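## Task

Carry the toy brick off the desk and set it on the counter, then release it. The robot must not topple or finish leaning, or the task fails.

## Robot and tools

ROBOT. TidyBot++: a base 0.54 m long, 0.50 m wide and 0.38 m tall on four driven casters, carrying one seven-joint arm with a two-finger gripper. The shoulder sits 0.12 m ahead of the base centre and 0.68 m up. Upper arm 0.42 m, forearm 0.31 m, hand 0.31 m (wrist to the hand point). Cameras: base_camera and wrist_camera (the latter looks along the hand). The arm begins folded, hand pointing down, reaching at most 0.08 m beyond the base front. A downward-pointing hand can go no higher than roughly 0.94 m above the floor, and only near the base.

FRAMES. Base frame: origin on the floor below the base centre, x forward, y left, z up, metres. hand_pose and hand_target are in this frame and give the point halfway between the finger pads; the hand's z axis runs along the fingers, its y axis is the closing direction. The odometry frame is the base frame as it was at scene start; base_odometry only counts wheel rotation (slip looks like travel), heading in rad, left positive, -3.142 to 3.142. base_tilt is in degrees, positive when leaning forward or right.

move. Arguments, all optional: base, joints, target, speeds, cameras, blocking. Motions in one call start together.
- base: an object with any of translate_m (forward positive), strafe_m (left positive), each -2 to 2 m, and rotate_rad (counter-clockwise seen from above positive), -6.3 to 6.3 rad. These are offsets from where the base stood at the last reported state (or where it is, if a move was still running), along its axes at that moment; it drives straight to the point.
- joints: absolute angles in rad by name. joint_2_rad -2.249 to 2.249 (shoulder, 0 = upper arm vertical, positive leans forward), joint_4_rad -2.579 to 2.579 (elbow, 0 straight, negative bends forward when joint_3_rad is 3.14), joint_6_rad -2.099 to 2.099 (wrist). joint_1_rad, joint_3_rad, joint_5_rad, joint_7_rad take any angle and go the short way; send steps smaller than half a turn. joint_1_rad positive is clockwise from above, the reverse of heading. joint_7_rad at 1.57 with the hand down puts the fingers opening left and right. gripper_pos 0 (open) to 1 (closed); finger gap is about 85 x (1 - gripper_pos) mm.
- target: one list of seven numbers [x, y, z, qw, qx, qy, qz], an absolute hand pose in the base frame, metres plus unit quaternion. With target, joints may only carry gripper_pos.
- speeds: per-call caps, translate_m and strafe_m 0.05 to 0.5 m/s, rotate_rad 0.1 to 1.57 rad/s. If translating and strafing together, set the cap under one key only.
- cameras: list of base_camera, wrist_camera or all; [] gives none. blocking: true (default) returns when everything rests; false returns in about 0.5 s while motion continues.
An unknown key makes a call invalid; an out-of-range number gets it refused.

wait: seconds 0 to 10, plus cameras; returns the state, early if moves settle. stop: brakes all running motions (cameras optional). zoom_image: camera and region [x0, y0, x1, y1] in pixels from the top-left, at most 504 by 504. finished_scene: scene number 1 to 3; ends the scene for good, so the object must already lie released on the counter.

RESULTS. move gives done or the worst status. base_status, joint_status, hand_status: done, moving, off_target (rested away from target, maybe still pressing), not_followed (self-collision check withheld targets; "joint command not followed" or "pose unreachable" with a cause), contact_stop or time_out (unrequested stops), torque_fault, limit_stop_at_motor_heat. joint_positions, motor_effort (percent of max, peak in brackets), Motor temperatures, on_its_own, earlier move, ARM HIT. A refused call, or an unrequested stop or torque fault showing up, cancels the remaining move, wait and finished_scene calls in that reply. The simulation keeps running while you compose replies.

HINTS. A target usually settles within 3 cm; to fix it, add (wanted minus read hand_pose) to the last target. To hold still under load, resend hand_target, not hand_pose. Loads make the arm sag; never command a loaded joint to its present reading. The arm ignores obstacles and keeps pressing; no check stops it hitting the base. Placing an object: lower in small steps, watch hand_pose stop falling and effort shift, open the gripper, then lift.

AVOID. Snagging the arm above about 0.6 m while driving, stretching out far over nearby furniture, or swinging a stretched arm sideways: the robot can tip. Driving the arm into things (torque fault above 104.5 N m joints 1-4, 51.3 N m joints 5-7, arm frozen 10 s). Long stretched or loaded holds that heat motors (75 C causes a sinking stop). Dropping or tossing objects, releasing while moving, slamming, and squeezing hard on an object still resting on a surface.

Each tool is called after ">>>" by a JSON object that holds its "op" and its "data", one argument or row to a line.

## Session

>>> {"op": "move", "data": {
  "joints": {"joint_6_rad": -1.7}
}}

Scene clock: 1.13 s.
Motor temperatures (°C): [27 31 27 27 32 40 39]
move: not_followed
base_odometry: x=+0.000 y=+0.000 heading=+0.000
base_tilt: forward=-0.7 right=+0.0
base_status: not commanded
joint_positions: joint_1_rad=+0.019 joint_2_rad=-0.383 joint_3_rad=+3.150 joint_4_rad=-2.555 joint_5_rad=+0.025 joint_6_rad=-0.920 joint_7_rad=+1.603 gripper_pos=+0.000
joint_status: joint_6_rad not_followed (moved -0.076 of -0.856)
motor_effort: joint_1_rad=+2(3) joint_2_rad=+1(3) joint_3_rad=+1(2) joint_4_rad=+14(19) joint_5_rad=+0(1) joint_6_rad=+1(5) joint_7_rad=+0(1)
hand_pose: x=+0.2365 y=-0.0077 z=+0.5835 quat_wxyz=(+0.009, +1.000, +0.010, +0.025) (m; base frame)
hand_target: x=+0.2325 y=-0.0077 z=+0.5833 quat_wxyz=(+0.009, +1.000, +0.010, +0.018) (m; base frame)
hand_status: not commanded
pictures: base_camera, wrist_camera
joint command not followed: on one or more control steps a check withheld the commanded joint targets, and the robot was not sent them on those steps. On the call's last step the targets were still withheld.
cause: the commanded joint targets, or the way to them, would bring two parts of the arm too close to each other (the joints from joint_2_rad to joint_7_rad lie between them).
Images, in order (width x height): base_camera 644x364, wrist_camera 644x476.

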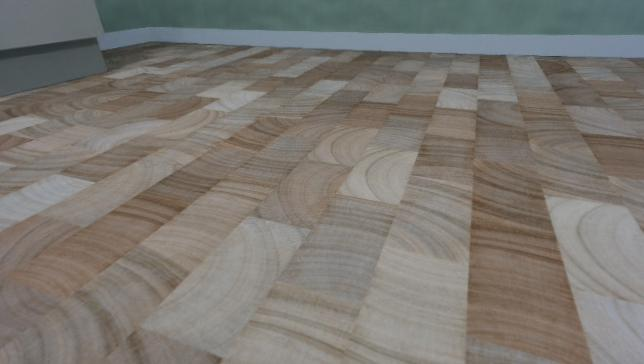

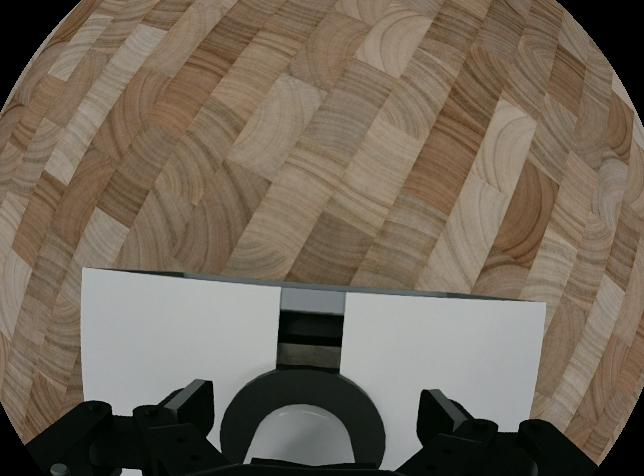

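>>> {"op": "move", "data": {
  "joints": {"joint_2_rad": -0.5, "joint_4_rad": -1.7, "joint_6_rad": -0.7}
}}

>>> {"op": "move", "data": {
  "joints": {"joint_1_rad": -1.2}
}}

>>> {"op": "move", "data": {
  "joints": {"joint_1_rad": -2.4}
}}

>>> {"op": "move", "data": {
  "joints": {"joint_1_rad": 2.6}
}}

>>> {"op": "move", "data": {
  "joints": {"joint_1_rad": 1.3}
}}

Scene clock: 4.83 s.
Motor temperatures (°C): [27 31 27 27 32 40 39]
move: done
base_odometry: x=+0.000 y=+0.000 heading=+0.000
base_tilt: forward=-0.7 right=+0.0
base_status: not commanded
joint_positions: joint_1_rad=+0.019 joint_2_rad=-0.495 joint_3_rad=+3.150 joint_4_rad=-1.695 joint_5_rad=+0.025 joint_6_rad=-0.746 joint_7_rad=+1.603 gripper_pos=+0.000
joint_status: all done
motor_effort: joint_1_rad=+3(3) joint_2_rad=-2(5) joint_3_rad=+2(2) joint_4_rad=+21(21) joint_5_rad=+0(2) joint_6_rad=+8(9) joint_7_rad=+1(1)
hand_pose: x=+0.5014 y=-0.0157 z=+1.0518 quat_wxyz=(+0.027, +0.827, +0.004, +0.562) (m; base frame)
hand_target: x=+0.5046 y=-0.0156 z=+1.0644 quat_wxyz=(+0.027, +0.813, +0.004, +0.581) (m; base frame)
hand_status: not commanded
pictures: base_camera, wrist_camera
held back during your reply time, on 43 control steps: two parts of the arm were too close to each other, or the arm's last command would have brought them too close.
led back after a hold: the arm was led back toward your command in small steps, so it may still be short of it.
joint command not followed: on one or more control steps a check withheld the commanded joint targets, and the robot was not sent them on those steps.
cause: the commanded joint targets, or the way to them, would bring two parts of the arm too close to each other (the joints from joint_2_rad to joint_7_rad lie between them).
Images, in order (width x height): base_camera 644x364, wrist_camera 644x476.

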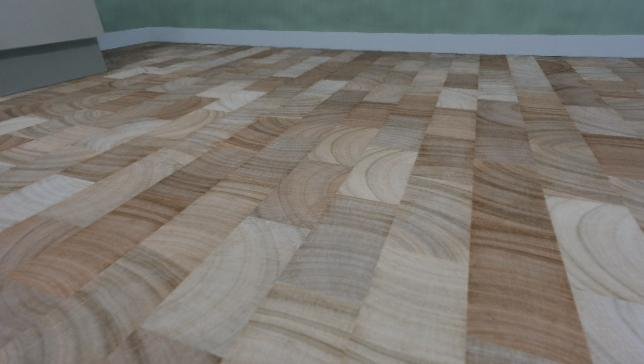

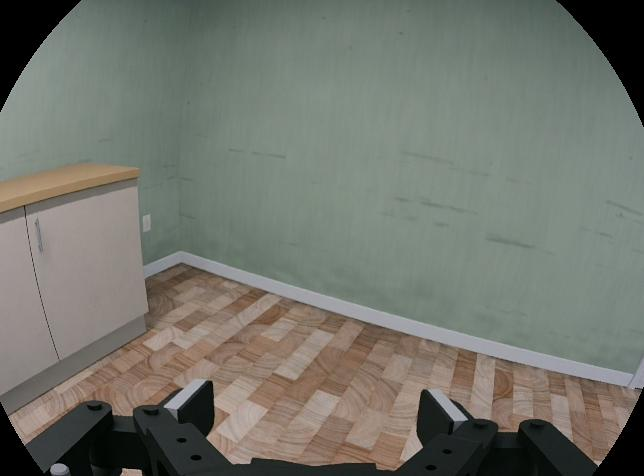

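Scene clock: 7.33 s.
Motor temperatures (°C): [27 31 27 27 32 40 39]
move: done
base_odometry: x=+0.000 y=+0.000 heading=+0.000
base_tilt: forward=-0.7 right=+0.0
base_status: not commanded
joint_positions: joint_1_rad=-1.181 joint_2_rad=-0.495 joint_3_rad=+3.150 joint_4_rad=-1.695 joint_5_rad=+0.025 joint_6_rad=-0.746 joint_7_rad=+1.603 gripper_pos=+0.000
joint_status: all done
motor_effort: joint_1_rad=+1(4) joint_2_rad=-2(3) joint_3_rad=+1(2) joint_4_rad=+21(21) joint_5_rad=+0(1) joint_6_rad=+8(9) joint_7_rad=+0(1)
hand_pose: x=+0.2720 y=+0.3508 z=+1.0518 quat_wxyz=(-0.295, +0.680, +0.470, +0.479) (m; base frame)
hand_target: x=+0.2665 y=+0.3567 z=+1.0644 quat_wxyz=(-0.310, +0.665, +0.469, +0.492) (m; base frame)
hand_status: not commanded
pictures: base_camera, wrist_camera
Images, in order (width x height): base_camera 644x364, wrist_camera 644x476.

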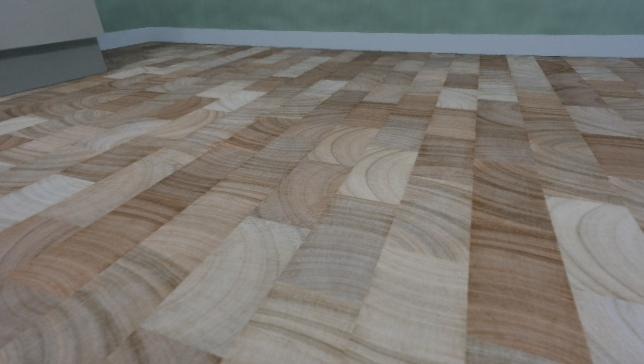

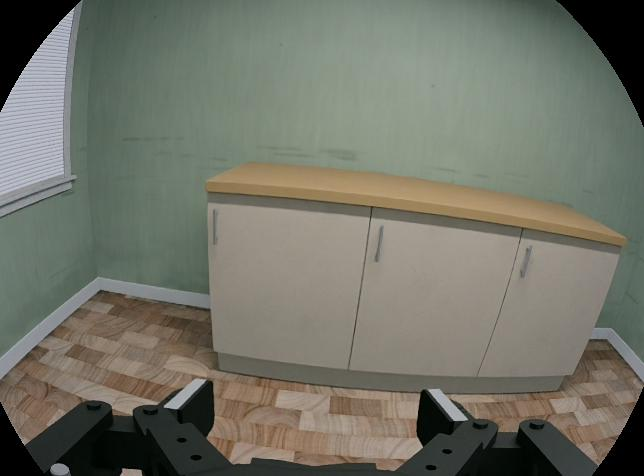

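Scene clock: 9.80 s.
Motor temperatures (°C): [27 31 27 27 32 40 39]
move: done
base_odometry: x=+0.000 y=+0.000 heading=+0.000
base_tilt: forward=-0.6 right=+0.0
base_status: not commanded
joint_positions: joint_1_rad=-2.381 joint_2_rad=-0.495 joint_3_rad=+3.150 joint_4_rad=-1.695 joint_5_rad=+0.025 joint_6_rad=-0.746 joint_7_rad=+1.603 gripper_pos=+0.000
joint_status: all done
motor_effort: joint_1_rad=+2(4) joint_2_rad=-2(3) joint_3_rad=+1(2) joint_4_rad=+21(21) joint_5_rad=-1(2) joint_6_rad=+8(9) joint_7_rad=+0(2)
hand_pose: x=-0.1525 y=+0.2697 z=+1.0518 quat_wxyz=(-0.514, +0.296, +0.772, +0.229) (m; base frame)
hand_target: x=-0.1600 y=+0.2667 z=+1.0644 quat_wxyz=(-0.534, +0.284, +0.762, +0.231) (m; base frame)
hand_status: not commanded
pictures: base_camera, wrist_camera
Images, in order (width x height): base_camera 644x364, wrist_camera 644x476.

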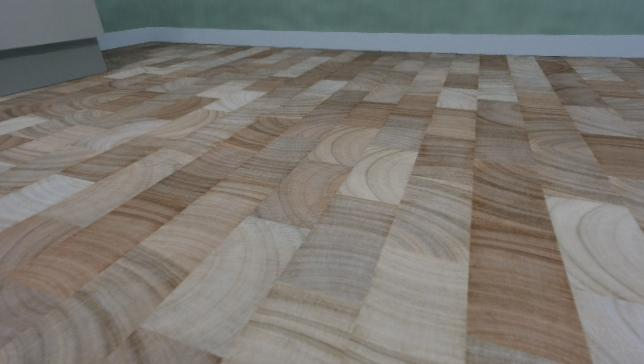

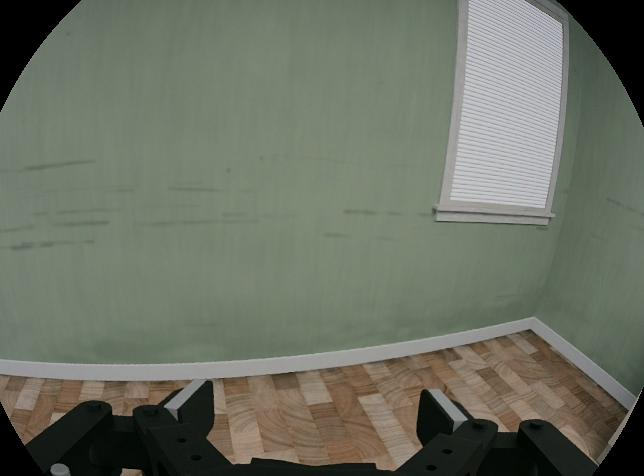

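Scene clock: 12.37 s.
Motor temperatures (°C): [27 31 27 27 32 40 39]
move: done
base_odometry: x=+0.000 y=+0.000 heading=+0.000
base_tilt: forward=-0.7 right=+0.1
base_status: not commanded
joint_positions: joint_1_rad=-3.665 joint_2_rad=-0.495 joint_3_rad=+3.150 joint_4_rad=-1.695 joint_5_rad=+0.025 joint_6_rad=-0.746 joint_7_rad=+1.603 gripper_pos=+0.000
joint_status: all done
motor_effort: joint_1_rad=+1(3) joint_2_rad=-2(3) joint_3_rad=+2(2) joint_4_rad=+21(21) joint_5_rad=+0(2) joint_6_rad=+9(9) joint_7_rad=+1(1)
hand_pose: x=-0.2166 y=-0.1839 z=+1.0518 quat_wxyz=(-0.549, -0.225, +0.795, -0.125) (m; base frame)
hand_target: x=-0.2159 y=-0.1919 z=+1.0644 quat_wxyz=(-0.566, -0.229, +0.781, -0.134) (m; base frame)
hand_status: not commanded
pictures: base_camera, wrist_camera
Images, in order (width x height): base_camera 644x364, wrist_camera 644x476.

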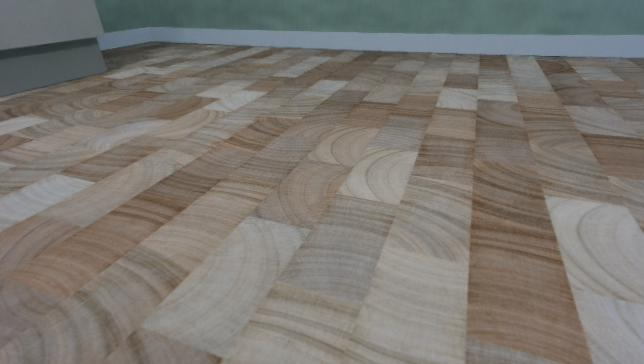

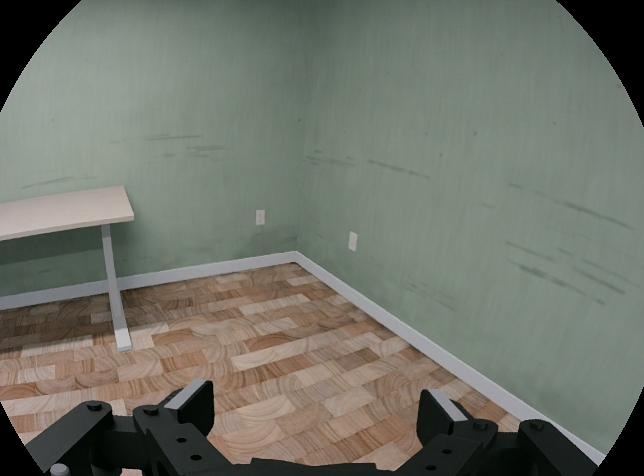

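Scene clock: 14.93 s.
Motor temperatures (°C): [27 31 27 27 32 40 39]
move: done
base_odometry: x=+0.000 y=+0.000 heading=+0.000
base_tilt: forward=-0.7 right=+0.1
base_status: not commanded
joint_positions: joint_1_rad=-4.965 joint_2_rad=-0.495 joint_3_rad=+3.150 joint_4_rad=-1.695 joint_5_rad=+0.025 joint_6_rad=-0.746 joint_7_rad=+1.603 gripper_pos=+0.000
joint_status: all done
motor_effort: joint_1_rad=+1(4) joint_2_rad=-2(3) joint_3_rad=+1(2) joint_4_rad=+21(21) joint_5_rad=+0(2) joint_6_rad=+8(9) joint_7_rad=+0(1)
hand_pose: x=+0.2064 y=-0.3726 z=+1.0518 quat_wxyz=(-0.362, -0.660, +0.497, -0.431) (m; base frame)
hand_target: x=+0.2143 y=-0.3740 z=+1.0644 quat_wxyz=(-0.369, -0.655, +0.483, -0.450) (m; base frame)
hand_status: not commanded
pictures: base_camera, wrist_camera
Images, in order (width x height): base_camera 644x364, wrist_camera 644x476.

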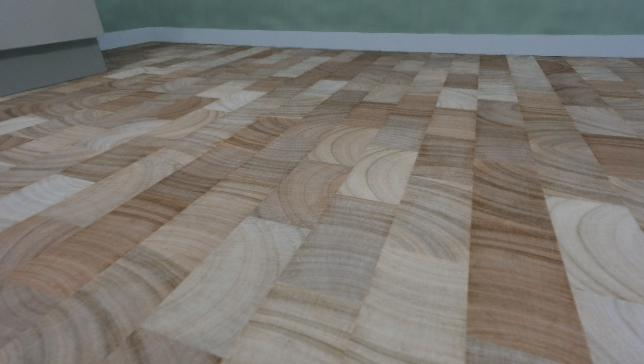

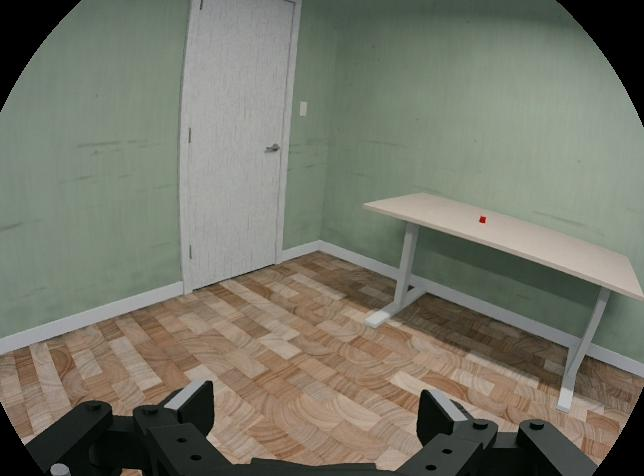

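>>> {"op": "move", "data": {
  "joints": {"joint_1_rad": 0.0},
  "base": {"rotate_rad": -2.24}
}}

Scene clock: 21.07 s.
Motor temperatures (°C): [27 31 27 27 32 40 39]
move: done
base_odometry: x=+0.000 y=+0.000 heading=-2.239
base_tilt: forward=-0.7 right=+0.0
base_status: done
joint_positions: joint_1_rad=-6.265 joint_2_rad=-0.495 joint_3_rad=+3.150 joint_4_rad=-1.695 joint_5_rad=+0.025 joint_6_rad=-0.746 joint_7_rad=+1.603 gripper_pos=+0.000
joint_status: all done
motor_effort: joint_1_rad=+2(4) joint_2_rad=-2(3) joint_3_rad=+1(3) joint_4_rad=+21(21) joint_5_rad=+0(2) joint_6_rad=+8(9) joint_7_rad=+1(1)
hand_pose: x=+0.5014 y=-0.0154 z=+1.0518 quat_wxyz=(-0.027, -0.827, -0.004, -0.562) (m; base frame)
hand_target: x=+0.5049 y=-0.0082 z=+1.0644 quat_wxyz=(-0.022, -0.813, -0.012, -0.581) (m; base frame)
hand_status: not commanded
pictures: base_camera, wrist_camera
Images, in order (width x height): base_camera 644x364, wrist_camera 644x476.

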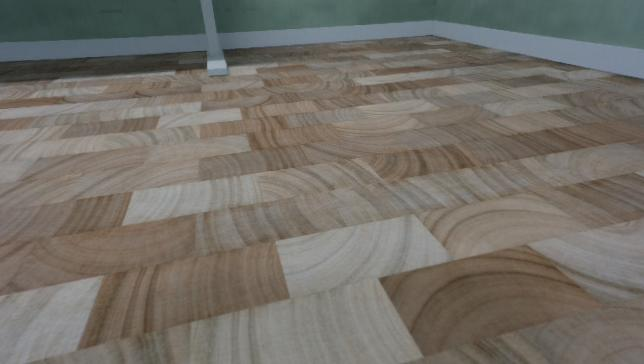

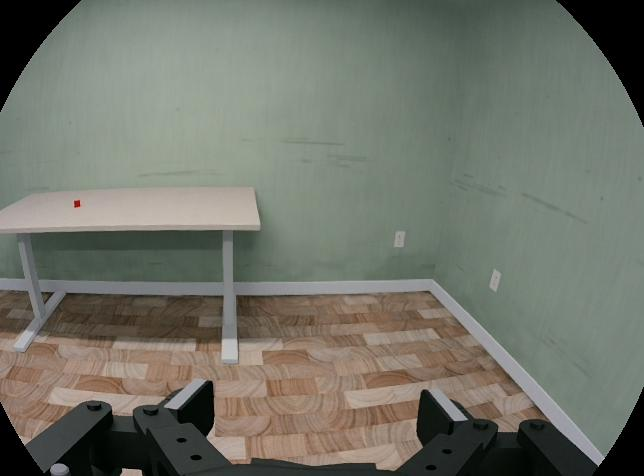

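>>> {"op": "move", "data": {
  "base": {"strafe_m": 1.1, "translate_m": 0.4}
}}

Scene clock: 25.73 s.
Motor temperatures (°C): [27 31 27 27 32 40 39]
move: done
base_odometry: x=+0.616 y=-0.996 heading=-2.240
base_tilt: forward=-0.7 right=+0.0
base_status: done
joint_positions: joint_1_rad=-6.267 joint_2_rad=-0.496 joint_3_rad=+3.150 joint_4_rad=-1.695 joint_5_rad=+0.025 joint_6_rad=-0.746 joint_7_rad=+1.603 gripper_pos=+0.000
joint_status: not commanded
motor_effort: joint_1_rad=+3(3) joint_2_rad=-2(3) joint_3_rad=+1(4) joint_4_rad=+21(21) joint_5_rad=+0(2) joint_6_rad=+9(9) joint_7_rad=+0(1)
hand_pose: x=+0.5014 y=-0.0148 z=+1.0519 quat_wxyz=(-0.026, -0.827, -0.005, -0.562) (m; base frame)
hand_target: x=+0.5049 y=-0.0082 z=+1.0644 quat_wxyz=(-0.022, -0.813, -0.012, -0.581) (m; base frame)
hand_status: not commanded
pictures: base_camera, wrist_camera
Images, in order (width x height): base_camera 644x364, wrist_camera 644x476.

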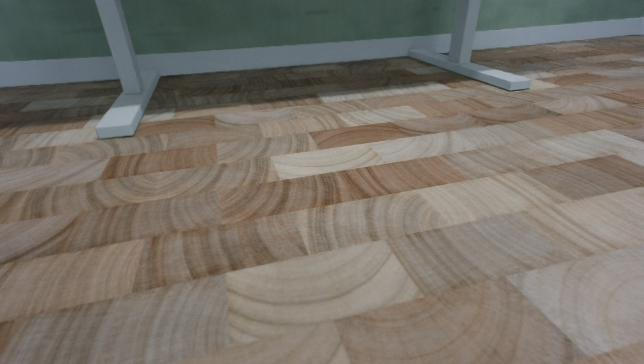

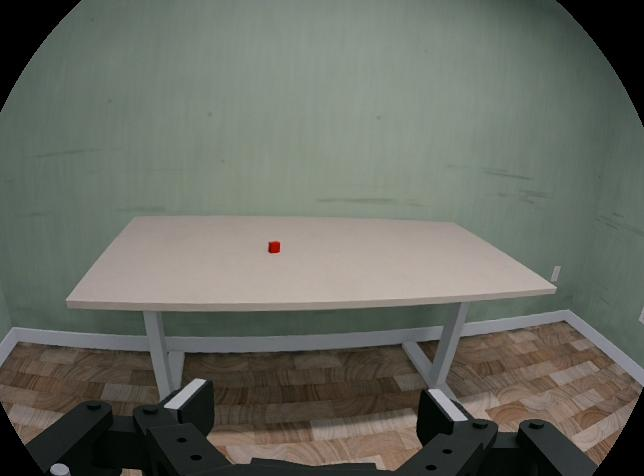

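>>> {"op": "move", "data": {
  "base": {"strafe_m": 0.2, "translate_m": 0.75, "rotate_rad": 0.03},
  "joints": {"joint_6_rad": -1.1}
}}

Scene clock: 30.30 s.
Motor temperatures (°C): [27 31 27 27 32 40 39]
move: done
base_odometry: x=+0.308 y=-1.708 heading=-2.209
base_tilt: forward=-0.6 right=+0.0
base_status: done
joint_positions: joint_1_rad=-6.269 joint_2_rad=-0.498 joint_3_rad=+3.150 joint_4_rad=-1.697 joint_5_rad=+0.025 joint_6_rad=-1.072 joint_7_rad=+1.603 gripper_pos=+0.000
joint_status: all done
motor_effort: joint_1_rad=+3(3) joint_2_rad=-1(4) joint_3_rad=+1(2) joint_4_rad=+20(22) joint_5_rad=-1(2) joint_6_rad=+7(9) joint_7_rad=+1(1)
hand_pose: x=+0.4490 y=-0.0138 z=+0.9653 quat_wxyz=(-0.022, -0.907, -0.004, -0.421) (m; base frame)
hand_target: x=+0.4424 y=-0.0092 z=+0.9577 quat_wxyz=(-0.019, -0.913, -0.011, -0.408) (m; base frame)
hand_status: not commanded
pictures: base_camera, wrist_camera
Images, in order (width x height): base_camera 644x364, wrist_camera 644x476.

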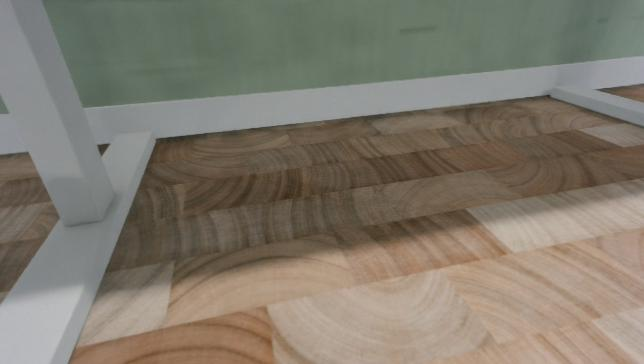

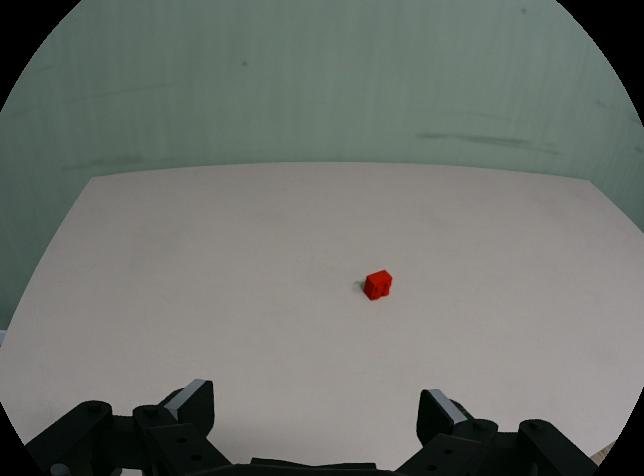

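>>> {"op": "move", "data": {
  "base": {"strafe_m": -0.09, "translate_m": 0.08},
  "joints": {"joint_1_rad": 0, "joint_2_rad": 0.15, "joint_4_rad": -1.75, "joint_6_rad": -1.24}
}}

>>> {"op": "zoom_image", "data": {
  "camera": "wrist_camera",
  "region": [200, 130, 480, 420]
}}

Scene clock: 34.90 s.
Motor temperatures (°C): [27 31 27 27 32 40 39]
move: off_target
base_odometry: x=+0.188 y=-1.719 heading=-2.209
base_tilt: forward=-0.7 right=+0.1
base_status: done
joint_positions: joint_1_rad=-6.269 joint_2_rad=+0.070 joint_3_rad=+3.151 joint_4_rad=-1.707 joint_5_rad=+0.025 joint_6_rad=-1.170 joint_7_rad=+1.603 gripper_pos=+0.000
joint_status: joint_2_rad off_target (ended at +0.070, target +0.150); joint_4_rad off_target (ended at -1.707, target -1.750); the others done
motor_effort: joint_1_rad=+2(3) joint_2_rad=-7(20) joint_3_rad=+1(3) joint_4_rad=+6(21) joint_5_rad=+1(2) joint_6_rad=+1(8) joint_7_rad=+1(1)
hand_pose: x=+0.5161 y=-0.0149 z=+0.7316 quat_wxyz=(-0.015, -0.995, -0.008, -0.096) (m; base frame)
hand_target: x=+0.4799 y=-0.0091 z=+0.6850 quat_wxyz=(-0.013, -1.000, -0.016, -0.001) (m; base frame)
hand_status: not commanded
pictures: base_camera, wrist_camera
Images, in order (width x height): base_camera 644x364, wrist_camera 644x476.

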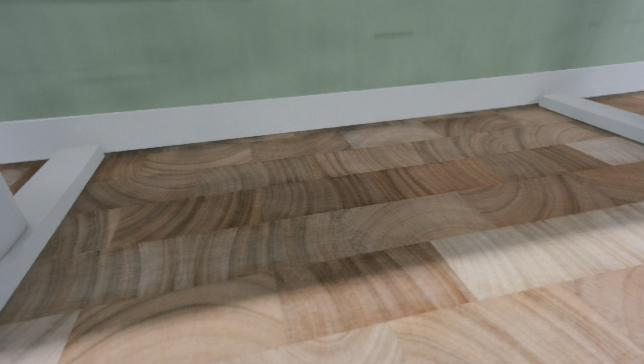

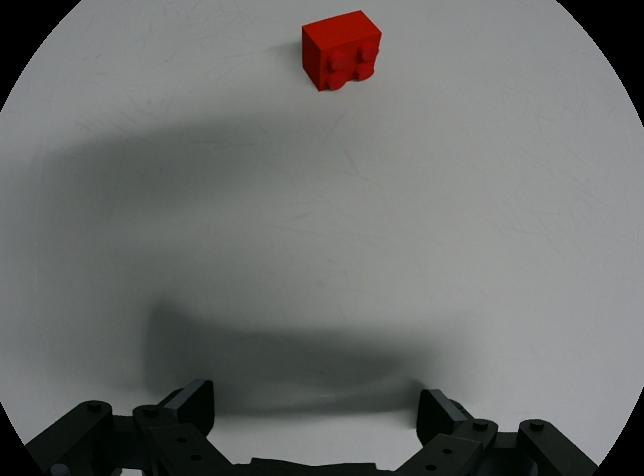

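Scaled by 1.738.

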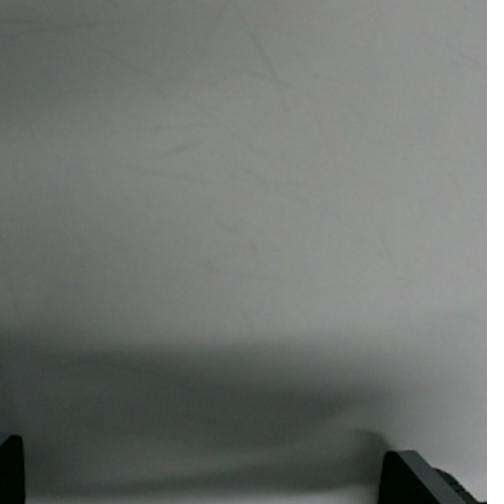

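>>> {"op": "move", "data": {
  "target": [0.56, -0.01, 0.86, 0, 1, 0, 0]
}}

>>> {"op": "zoom_image", "data": {
  "camera": "wrist_camera",
  "region": [200, 80, 480, 360]
}}

Scene clock: 38.10 s.
Motor temperatures (°C): [27 31 27 27 32 40 39]
move: done
base_odometry: x=+0.188 y=-1.719 heading=-2.209
base_tilt: forward=-0.6 right=+0.1
base_status: not commanded
joint_positions: joint_1_rad=-6.269 joint_2_rad=+0.325 joint_3_rad=+3.169 joint_4_rad=-0.945 joint_5_rad=+0.025 joint_6_rad=-1.814 joint_7_rad=+1.603 gripper_pos=+0.000
joint_status: not commanded
motor_effort: joint_1_rad=+2(3) joint_2_rad=-26(27) joint_3_rad=+1(2) joint_4_rad=+16(18) joint_5_rad=-1(2) joint_6_rad=+1(2) joint_7_rad=+0(1)
hand_pose: x=+0.5713 y=-0.0227 z=+0.8629 quat_wxyz=(-0.017, -0.999, +0.007, -0.028) (m; base frame)
hand_target: x=+0.5600 y=-0.0100 z=+0.8600 quat_wxyz=(+0.000, -1.000, +0.000, +0.000) (m; base frame)
hand_status: done (0.017 m and 3.9 deg from the pose sent, 0.136 m and 11.2 deg at the start)
pictures: base_camera, wrist_camera
Images, in order (width x height): base_camera 644x364, wrist_camera 644x476.

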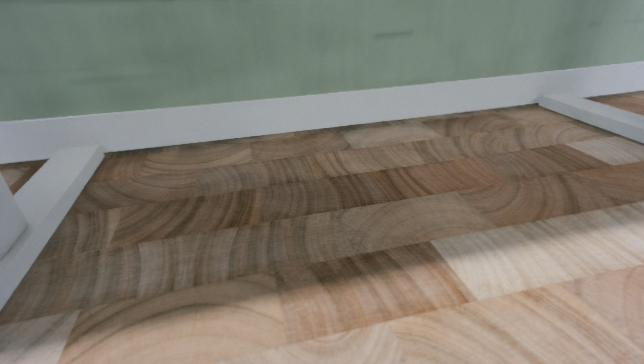

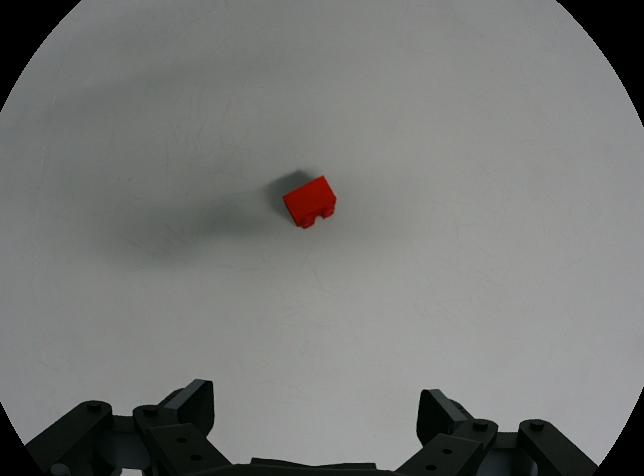

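Scaled by 1.800.

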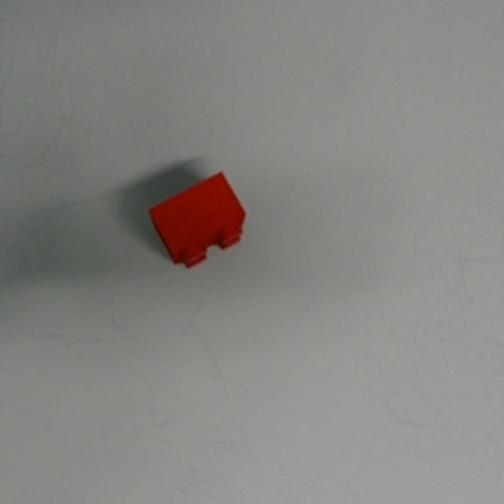

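>>> {"op": "move", "data": {
  "target": [0.655, -0.008, 0.80, 0, 0.970, 0.242, 0]
}}

>>> {"op": "zoom_image", "data": {
  "camera": "wrist_camera",
  "region": [170, 200, 470, 476]
}}

Scene clock: 41.67 s.
Motor temperatures (°C): [27 31 27 27 32 40 39]
move: done
base_odometry: x=+0.188 y=-1.719 heading=-2.209
base_tilt: forward=-0.6 right=+0.1
base_status: not commanded
joint_positions: joint_1_rad=-6.269 joint_2_rad=+0.592 joint_3_rad=+3.122 joint_4_rad=-0.751 joint_5_rad=+0.025 joint_6_rad=-1.815 joint_7_rad=+2.022 gripper_pos=+0.000
joint_status: not commanded
motor_effort: joint_1_rad=+2(3) joint_2_rad=-35(38) joint_3_rad=+0(1) joint_4_rad=+16(17) joint_5_rad=-1(1) joint_6_rad=+0(2) joint_7_rad=+1(1)
hand_pose: x=+0.6547 y=-0.0060 z=+0.7912 quat_wxyz=(-0.005, -0.975, -0.222, +0.009) (m; base frame)
hand_target: x=+0.6550 y=-0.0080 z=+0.8000 quat_wxyz=(+0.000, -0.970, -0.242, +0.000) (m; base frame)
hand_status: done (0.009 m and 2.6 deg from the pose sent, 0.106 m and 29.1 deg at the start)
pictures: base_camera, wrist_camera
Images, in order (width x height): base_camera 644x364, wrist_camera 644x476.

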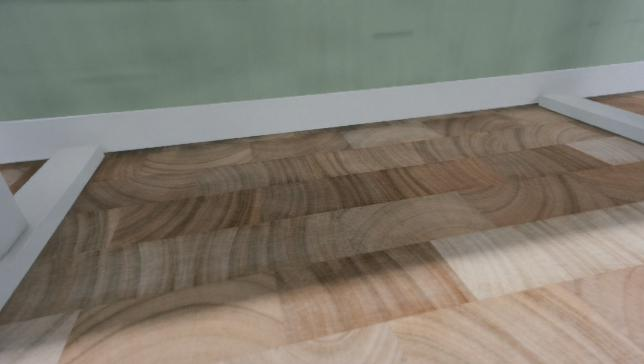

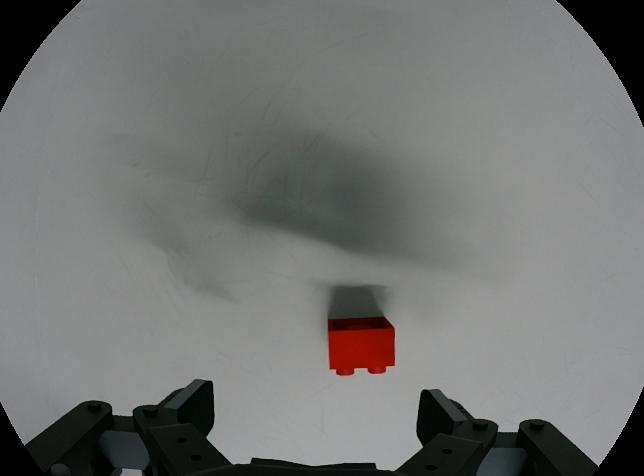

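Scaled by 1.680.

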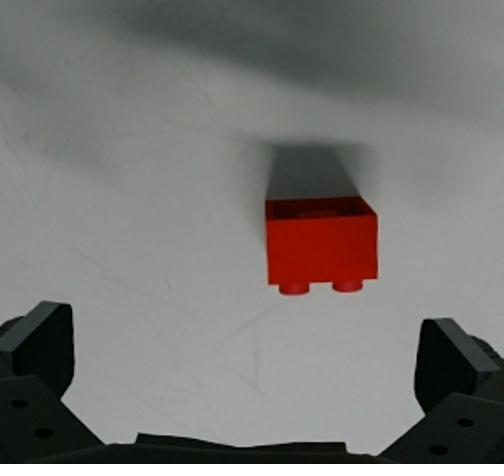

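>>> {"op": "move", "data": {
  "target": [0.677, -0.020, 0.79, 0, 0.970, 0.242, 0]
}}

>>> {"op": "move", "data": {
  "target": [0.677, -0.020, 0.755, 0, 0.970, 0.242, 0]
}}

Scene clock: 43.87 s.
Motor temperatures (°C): [27 31 27 27 32 40 39]
move: done
base_odometry: x=+0.188 y=-1.719 heading=-2.209
base_tilt: forward=-0.6 right=+0.1
base_status: not commanded
joint_positions: joint_1_rad=-6.253 joint_2_rad=+0.647 joint_3_rad=+3.122 joint_4_rad=-0.654 joint_5_rad=+0.025 joint_6_rad=-1.815 joint_7_rad=+2.046 gripper_pos=+0.000
joint_status: not commanded
motor_effort: joint_1_rad=+2(3) joint_2_rad=-36(38) joint_3_rad=+0(1) joint_4_rad=+16(17) joint_5_rad=+0(1) joint_6_rad=+1(1) joint_7_rad=+1(1)
hand_pose: x=+0.6831 y=-0.0157 z=+0.7903 quat_wxyz=(-0.009, -0.974, -0.225, -0.011) (m; base frame)
hand_target: x=+0.6770 y=-0.0200 z=+0.7900 quat_wxyz=(+0.000, -0.970, -0.242, +0.000) (m; base frame)
hand_status: done (0.008 m and 2.5 deg from the pose sent, 0.026 m and 2.6 deg at the start)
pictures: base_camera, wrist_camera
Images, in order (width x height): base_camera 644x364, wrist_camera 644x476.

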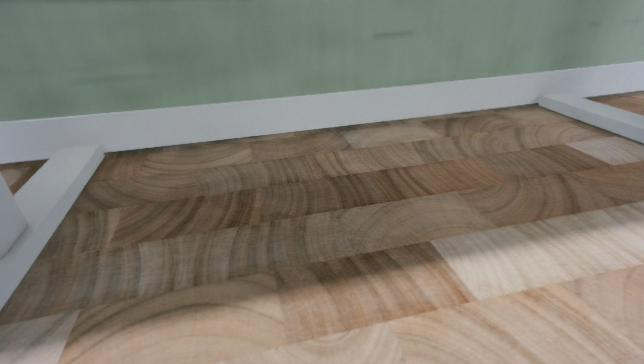

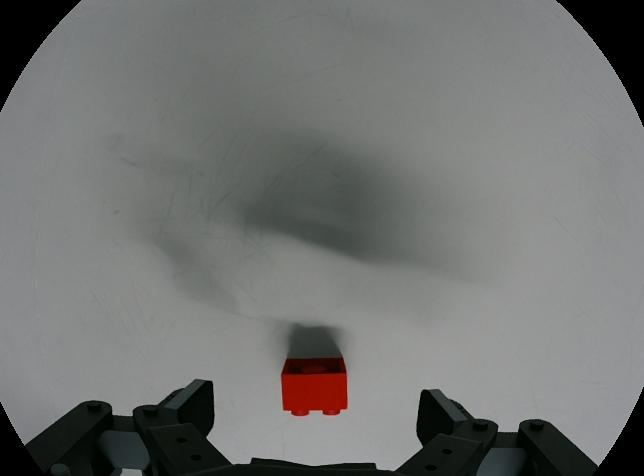

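Scene clock: 44.97 s.
Motor temperatures (°C): [27 31 27 27 32 40 39]
move: done
base_odometry: x=+0.188 y=-1.719 heading=-2.209
base_tilt: forward=-0.6 right=+0.1
base_status: not commanded
joint_positions: joint_1_rad=-6.249 joint_2_rad=+0.647 joint_3_rad=+3.118 joint_4_rad=-0.783 joint_5_rad=+0.025 joint_6_rad=-1.762 joint_7_rad=+2.046 gripper_pos=+0.000
joint_status: not commanded
motor_effort: joint_1_rad=+2(3) joint_2_rad=-37(38) joint_3_rad=+0(1) joint_4_rad=+16(17) joint_5_rad=+0(1) joint_6_rad=+0(1) joint_7_rad=+0(1)
hand_pose: x=+0.6678 y=-0.0153 z=+0.7511 quat_wxyz=(+0.001, -0.974, -0.226, +0.025) (m; base frame)
hand_target: x=+0.6770 y=-0.0200 z=+0.7550 quat_wxyz=(+0.000, -0.970, -0.242, +0.000) (m; base frame)
hand_status: done (0.011 m and 3.5 deg from the pose sent, 0.036 m and 2.5 deg at the start)
pictures: base_camera, wrist_camera
Images, in order (width x height): base_camera 644x364, wrist_camera 644x476.

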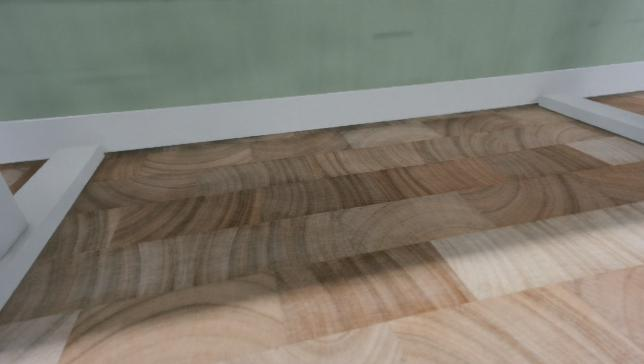

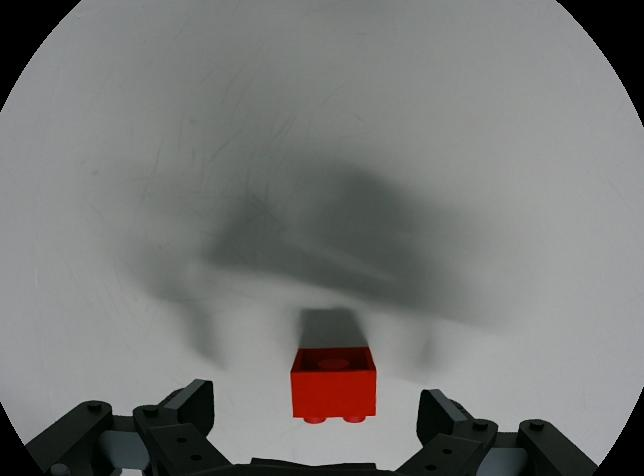

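>>> {"op": "move", "data": {
  "target": [0.685, -0.025, 0.743, 0, 0.970, 0.242, 0]
}}

Scene clock: 46.47 s.
Motor temperatures (°C): [27 31 27 27 32 40 39]
move: done
base_odometry: x=+0.188 y=-1.719 heading=-2.209
base_tilt: forward=-0.6 right=+0.1
base_status: not commanded
joint_positions: joint_1_rad=-6.239 joint_2_rad=+0.650 joint_3_rad=+3.116 joint_4_rad=-0.783 joint_5_rad=+0.025 joint_6_rad=-1.742 joint_7_rad=+2.053 gripper_pos=+0.000
joint_status: not commanded
motor_effort: joint_1_rad=+2(3) joint_2_rad=-37(38) joint_3_rad=+0(1) joint_4_rad=+16(17) joint_5_rad=-1(1) joint_6_rad=+0(0) joint_7_rad=+0(1)
hand_pose: x=+0.6742 y=-0.0204 z=+0.7490 quat_wxyz=(+0.000, -0.974, -0.225, +0.017) (m; base frame)
hand_target: x=+0.6850 y=-0.0250 z=+0.7430 quat_wxyz=(+0.000, -0.970, -0.242, +0.000) (m; base frame)
hand_status: done (0.013 m and 2.8 deg from the pose sent, 0.021 m and 3.5 deg at the start)
pictures: base_camera, wrist_camera
Images, in order (width x height): base_camera 644x364, wrist_camera 644x476.

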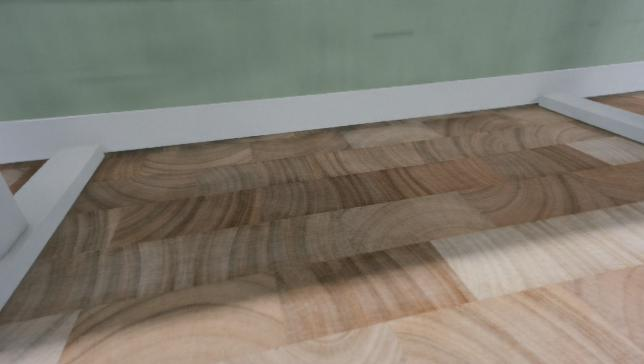

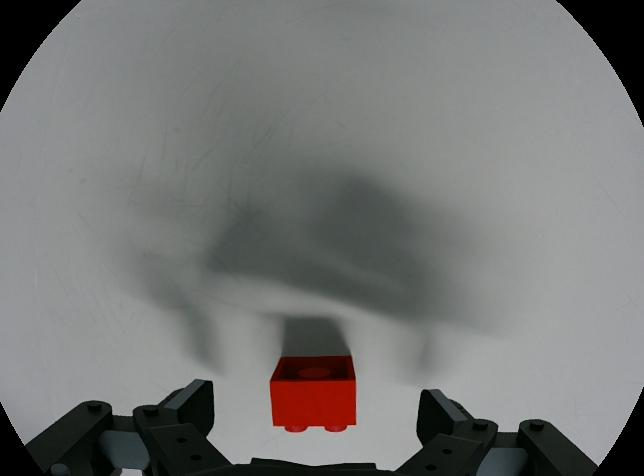

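>>> {"op": "move", "data": {
  "target": [0.687, -0.025, 0.731, 0, 0.970, 0.242, 0],
  "cameras": ["wrist_camera"]
}}

>>> {"op": "move", "data": {
  "joints": {"gripper_pos": 0.8},
  "cameras": ["wrist_camera"]
}}

Scene clock: 47.90 s.
Motor temperatures (°C): [27 31 27 27 32 40 39]
move: done
base_odometry: x=+0.188 y=-1.719 heading=-2.209
base_tilt: forward=-0.6 right=+0.1
base_status: not commanded
joint_positions: joint_1_rad=-6.239 joint_2_rad=+0.653 joint_3_rad=+3.114 joint_4_rad=-0.817 joint_5_rad=+0.025 joint_6_rad=-1.706 joint_7_rad=+2.053 gripper_pos=+0.000
joint_status: not commanded
motor_effort: joint_1_rad=+2(3) joint_2_rad=-37(38) joint_3_rad=+0(1) joint_4_rad=+16(17) joint_5_rad=-1(1) joint_6_rad=+0(1) joint_7_rad=+1(1)
hand_pose: x=+0.6763 y=-0.0197 z=+0.7370 quat_wxyz=(+0.000, -0.974, -0.226, +0.017) (m; base frame)
hand_target: x=+0.6870 y=-0.0250 z=+0.7310 quat_wxyz=(+0.000, -0.970, -0.242, +0.000) (m; base frame)
hand_status: done (0.013 m and 2.7 deg from the pose sent, 0.023 m and 2.8 deg at the start)
pictures: wrist_camera
Images, in order (width x height): wrist_camera 644x476.

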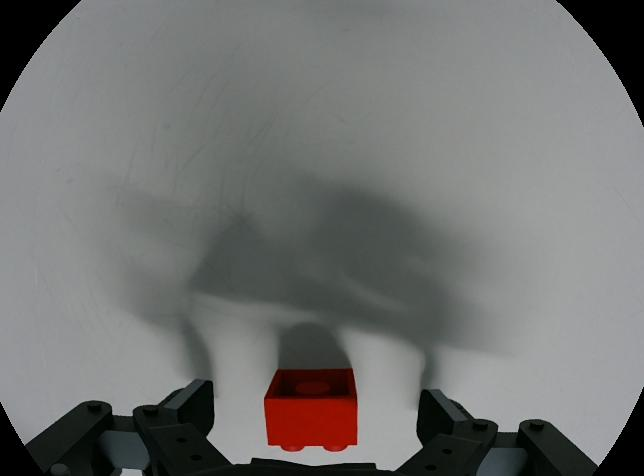

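Scene clock: 48.90 s.
Motor temperatures (°C): [27 32 27 27 32 40 39]
move: off_target
base_odometry: x=+0.188 y=-1.719 heading=-2.209
base_tilt: forward=-0.6 right=+0.1
base_status: not commanded
joint_positions: joint_1_rad=-6.236 joint_2_rad=+0.644 joint_3_rad=+3.114 joint_4_rad=-0.816 joint_5_rad=+0.025 joint_6_rad=-1.704 joint_7_rad=+2.053 gripper_pos=+0.675
joint_status: gripper_pos off_target (ended at +0.675, target +0.800)
motor_effort: joint_1_rad=+2(3) joint_2_rad=-33(37) joint_3_rad=+0(1) joint_4_rad=+14(16) joint_5_rad=-1(3) joint_6_rad=+0(1) joint_7_rad=+0(1)
hand_pose: x=+0.6765 y=-0.0216 z=+0.7420 quat_wxyz=(-0.001, -0.974, -0.225, +0.012) (m; base frame)
hand_target: x=+0.6870 y=-0.0250 z=+0.7310 quat_wxyz=(+0.000, -0.970, -0.242, +0.000) (m; base frame)
hand_status: not commanded
pictures: wrist_camera
Images, in order (width x height): wrist_camera 644x476.

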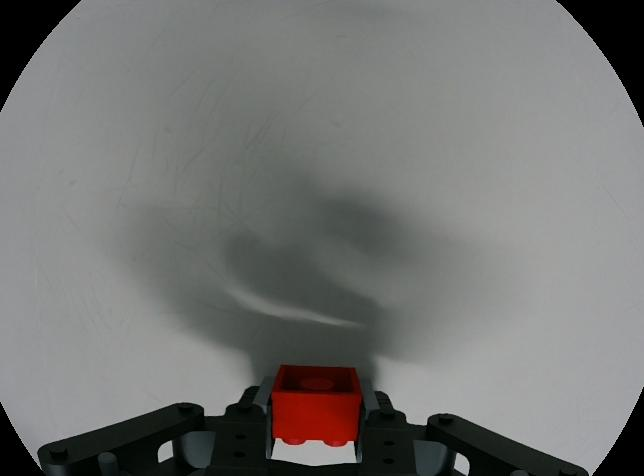

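>>> {"op": "move", "data": {
  "target": [0.64, -0.02, 0.86, 0, 0.970, 0.242, 0],
  "joints": {"gripper_pos": 0.9},
  "cameras": ["wrist_camera"]
}}

>>> {"op": "move", "data": {
  "joints": {"joint_1_rad": 0.0, "joint_2_rad": -0.5, "joint_3_rad": 3.14, "joint_4_rad": -1.7, "joint_5_rad": 0, "joint_6_rad": -0.75, "joint_7_rad": 1.6},
  "cameras": ["wrist_camera"]
}}

Scene clock: 51.23 s.
Motor temperatures (°C): [27 32 27 27 32 40 39]
move: off_target
base_odometry: x=+0.188 y=-1.719 heading=-2.209
base_tilt: forward=-0.6 right=+0.1
base_status: not commanded
joint_positions: joint_1_rad=-6.236 joint_2_rad=+0.631 joint_3_rad=+3.114 joint_4_rad=-0.485 joint_5_rad=+0.025 joint_6_rad=-1.995 joint_7_rad=+2.053 gripper_pos=+0.675
joint_status: gripper_pos off_target (ended at +0.675, target +0.900)
motor_effort: joint_1_rad=+2(3) joint_2_rad=-35(40) joint_3_rad=+0(1) joint_4_rad=+15(18) joint_5_rad=+0(2) joint_6_rad=+1(1) joint_7_rad=+0(1)
hand_pose: x=+0.6583 y=-0.0221 z=+0.8488 quat_wxyz=(-0.007, -0.975, -0.221, -0.014) (m; base frame)
hand_target: x=+0.6400 y=-0.0200 z=+0.8600 quat_wxyz=(+0.000, -0.970, -0.242, +0.000) (m; base frame)
hand_status: done (0.022 m and 3.0 deg from the pose sent, 0.124 m and 2.5 deg at the start)
pictures: wrist_camera
Images, in order (width x height): wrist_camera 644x476.

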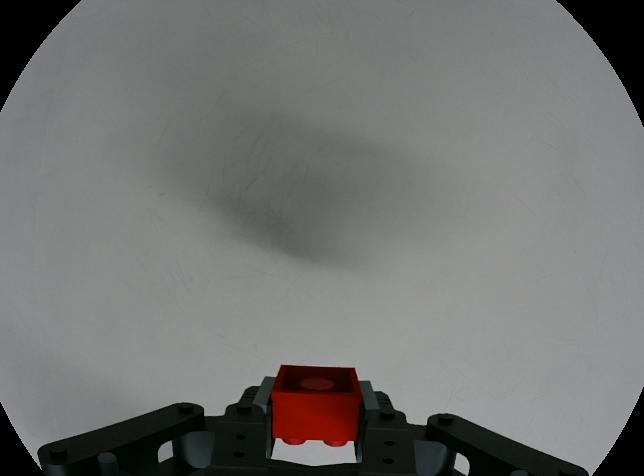

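Scene clock: 54.10 s.
Motor temperatures (°C): [27 32 27 27 32 40 39]
move: done
base_odometry: x=+0.188 y=-1.719 heading=-2.209
base_tilt: forward=-0.7 right=+0.0
base_status: not commanded
joint_positions: joint_1_rad=-6.263 joint_2_rad=-0.486 joint_3_rad=+3.126 joint_4_rad=-1.677 joint_5_rad=+0.025 joint_6_rad=-0.805 joint_7_rad=+1.644 gripper_pos=+0.675
joint_status: all done
motor_effort: joint_1_rad=+1(3) joint_2_rad=-2(38) joint_3_rad=+1(3) joint_4_rad=+21(21) joint_5_rad=+0(2) joint_6_rad=+9(9) joint_7_rad=+1(1)
hand_pose: x=+0.4979 y=-0.0040 z=+1.0419 quat_wxyz=(-0.037, -0.840, -0.033, -0.541) (m; base frame)
hand_target: x=+0.4994 y=+0.0022 z=+1.0497 quat_wxyz=(-0.008, -0.828, -0.013, -0.561) (m; base frame)
hand_status: not commanded
pictures: wrist_camera
Images, in order (width x height): wrist_camera 644x476.

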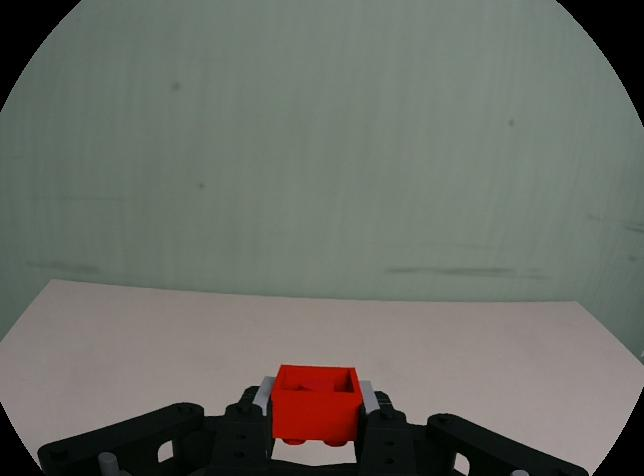

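>>> {"op": "move", "data": {
  "base": {"strafe_m": -0.5, "translate_m": -0.5},
  "cameras": []
}}

>>> {"op": "move", "data": {
  "base": {"strafe_m": -0.6, "translate_m": -0.75, "rotate_rad": 3.14}
}}

Scene clock: 58.60 s.
Motor temperatures (°C): [27 32 27 27 32 40 39]
move: done
base_odometry: x=+0.084 y=-1.019 heading=-2.209
base_tilt: forward=-0.7 right=+0.1
base_status: done
joint_positions: joint_1_rad=-6.266 joint_2_rad=-0.492 joint_3_rad=+3.132 joint_4_rad=-1.678 joint_5_rad=+0.025 joint_6_rad=-0.802 joint_7_rad=+1.643 gripper_pos=+0.675
joint_status: not commanded
motor_effort: joint_1_rad=+3(3) joint_2_rad=-2(4) joint_3_rad=+2(3) joint_4_rad=+21(21) joint_5_rad=-1(2) joint_6_rad=+8(9) joint_7_rad=+1(1)
hand_pose: x=+0.4962 y=-0.0061 z=+1.0444 quat_wxyz=(-0.036, -0.838, -0.030, -0.544) (m; base frame)
hand_target: x=+0.4994 y=+0.0022 z=+1.0497 quat_wxyz=(-0.008, -0.828, -0.013, -0.561) (m; base frame)
hand_status: not commanded
pictures: none
No camera images: "cameras" was empty.

Scene clock: 62.40 s.
Motor temperatures (°C): [27 32 27 27 32 40 39]
move: done
base_odometry: x=+0.048 y=-0.059 heading=+0.931
base_tilt: forward=-0.7 right=+0.1
base_status: done
joint_positions: joint_1_rad=-6.269 joint_2_rad=-0.492 joint_3_rad=+3.133 joint_4_rad=-1.679 joint_5_rad=+0.025 joint_6_rad=-0.800 joint_7_rad=+1.643 gripper_pos=+0.675
joint_status: not commanded
motor_effort: joint_1_rad=+1(3) joint_2_rad=-2(5) joint_3_rad=+2(3) joint_4_rad=+21(21) joint_5_rad=-1(2) joint_6_rad=+9(9) joint_7_rad=+1(1)
hand_pose: x=+0.4964 y=-0.0053 z=+1.0444 quat_wxyz=(-0.035, -0.837, -0.031, -0.544) (m; base frame)
hand_target: x=+0.4994 y=+0.0022 z=+1.0497 quat_wxyz=(-0.008, -0.828, -0.013, -0.561) (m; base frame)
hand_status: not commanded
pictures: base_camera, wrist_camera
Images, in order (width x height): base_camera 644x364, wrist_camera 644x476.

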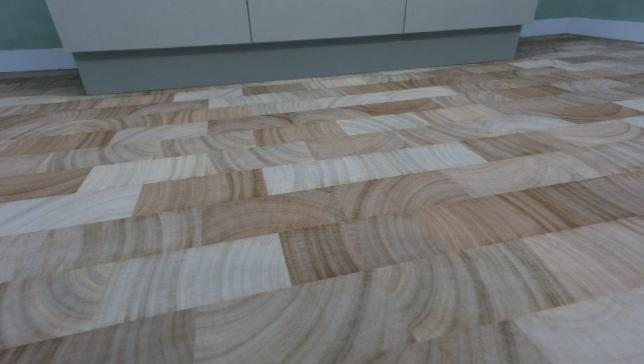

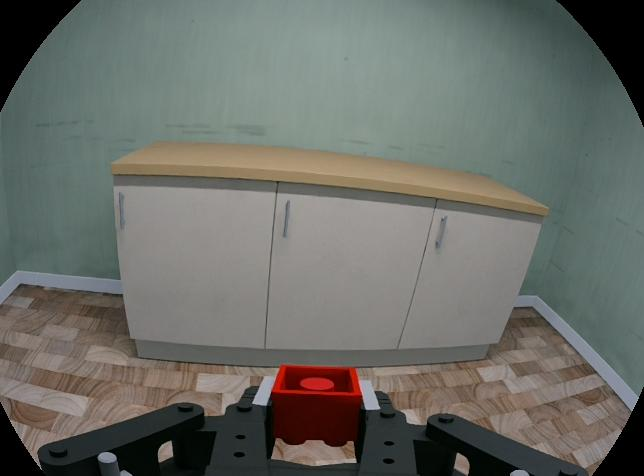

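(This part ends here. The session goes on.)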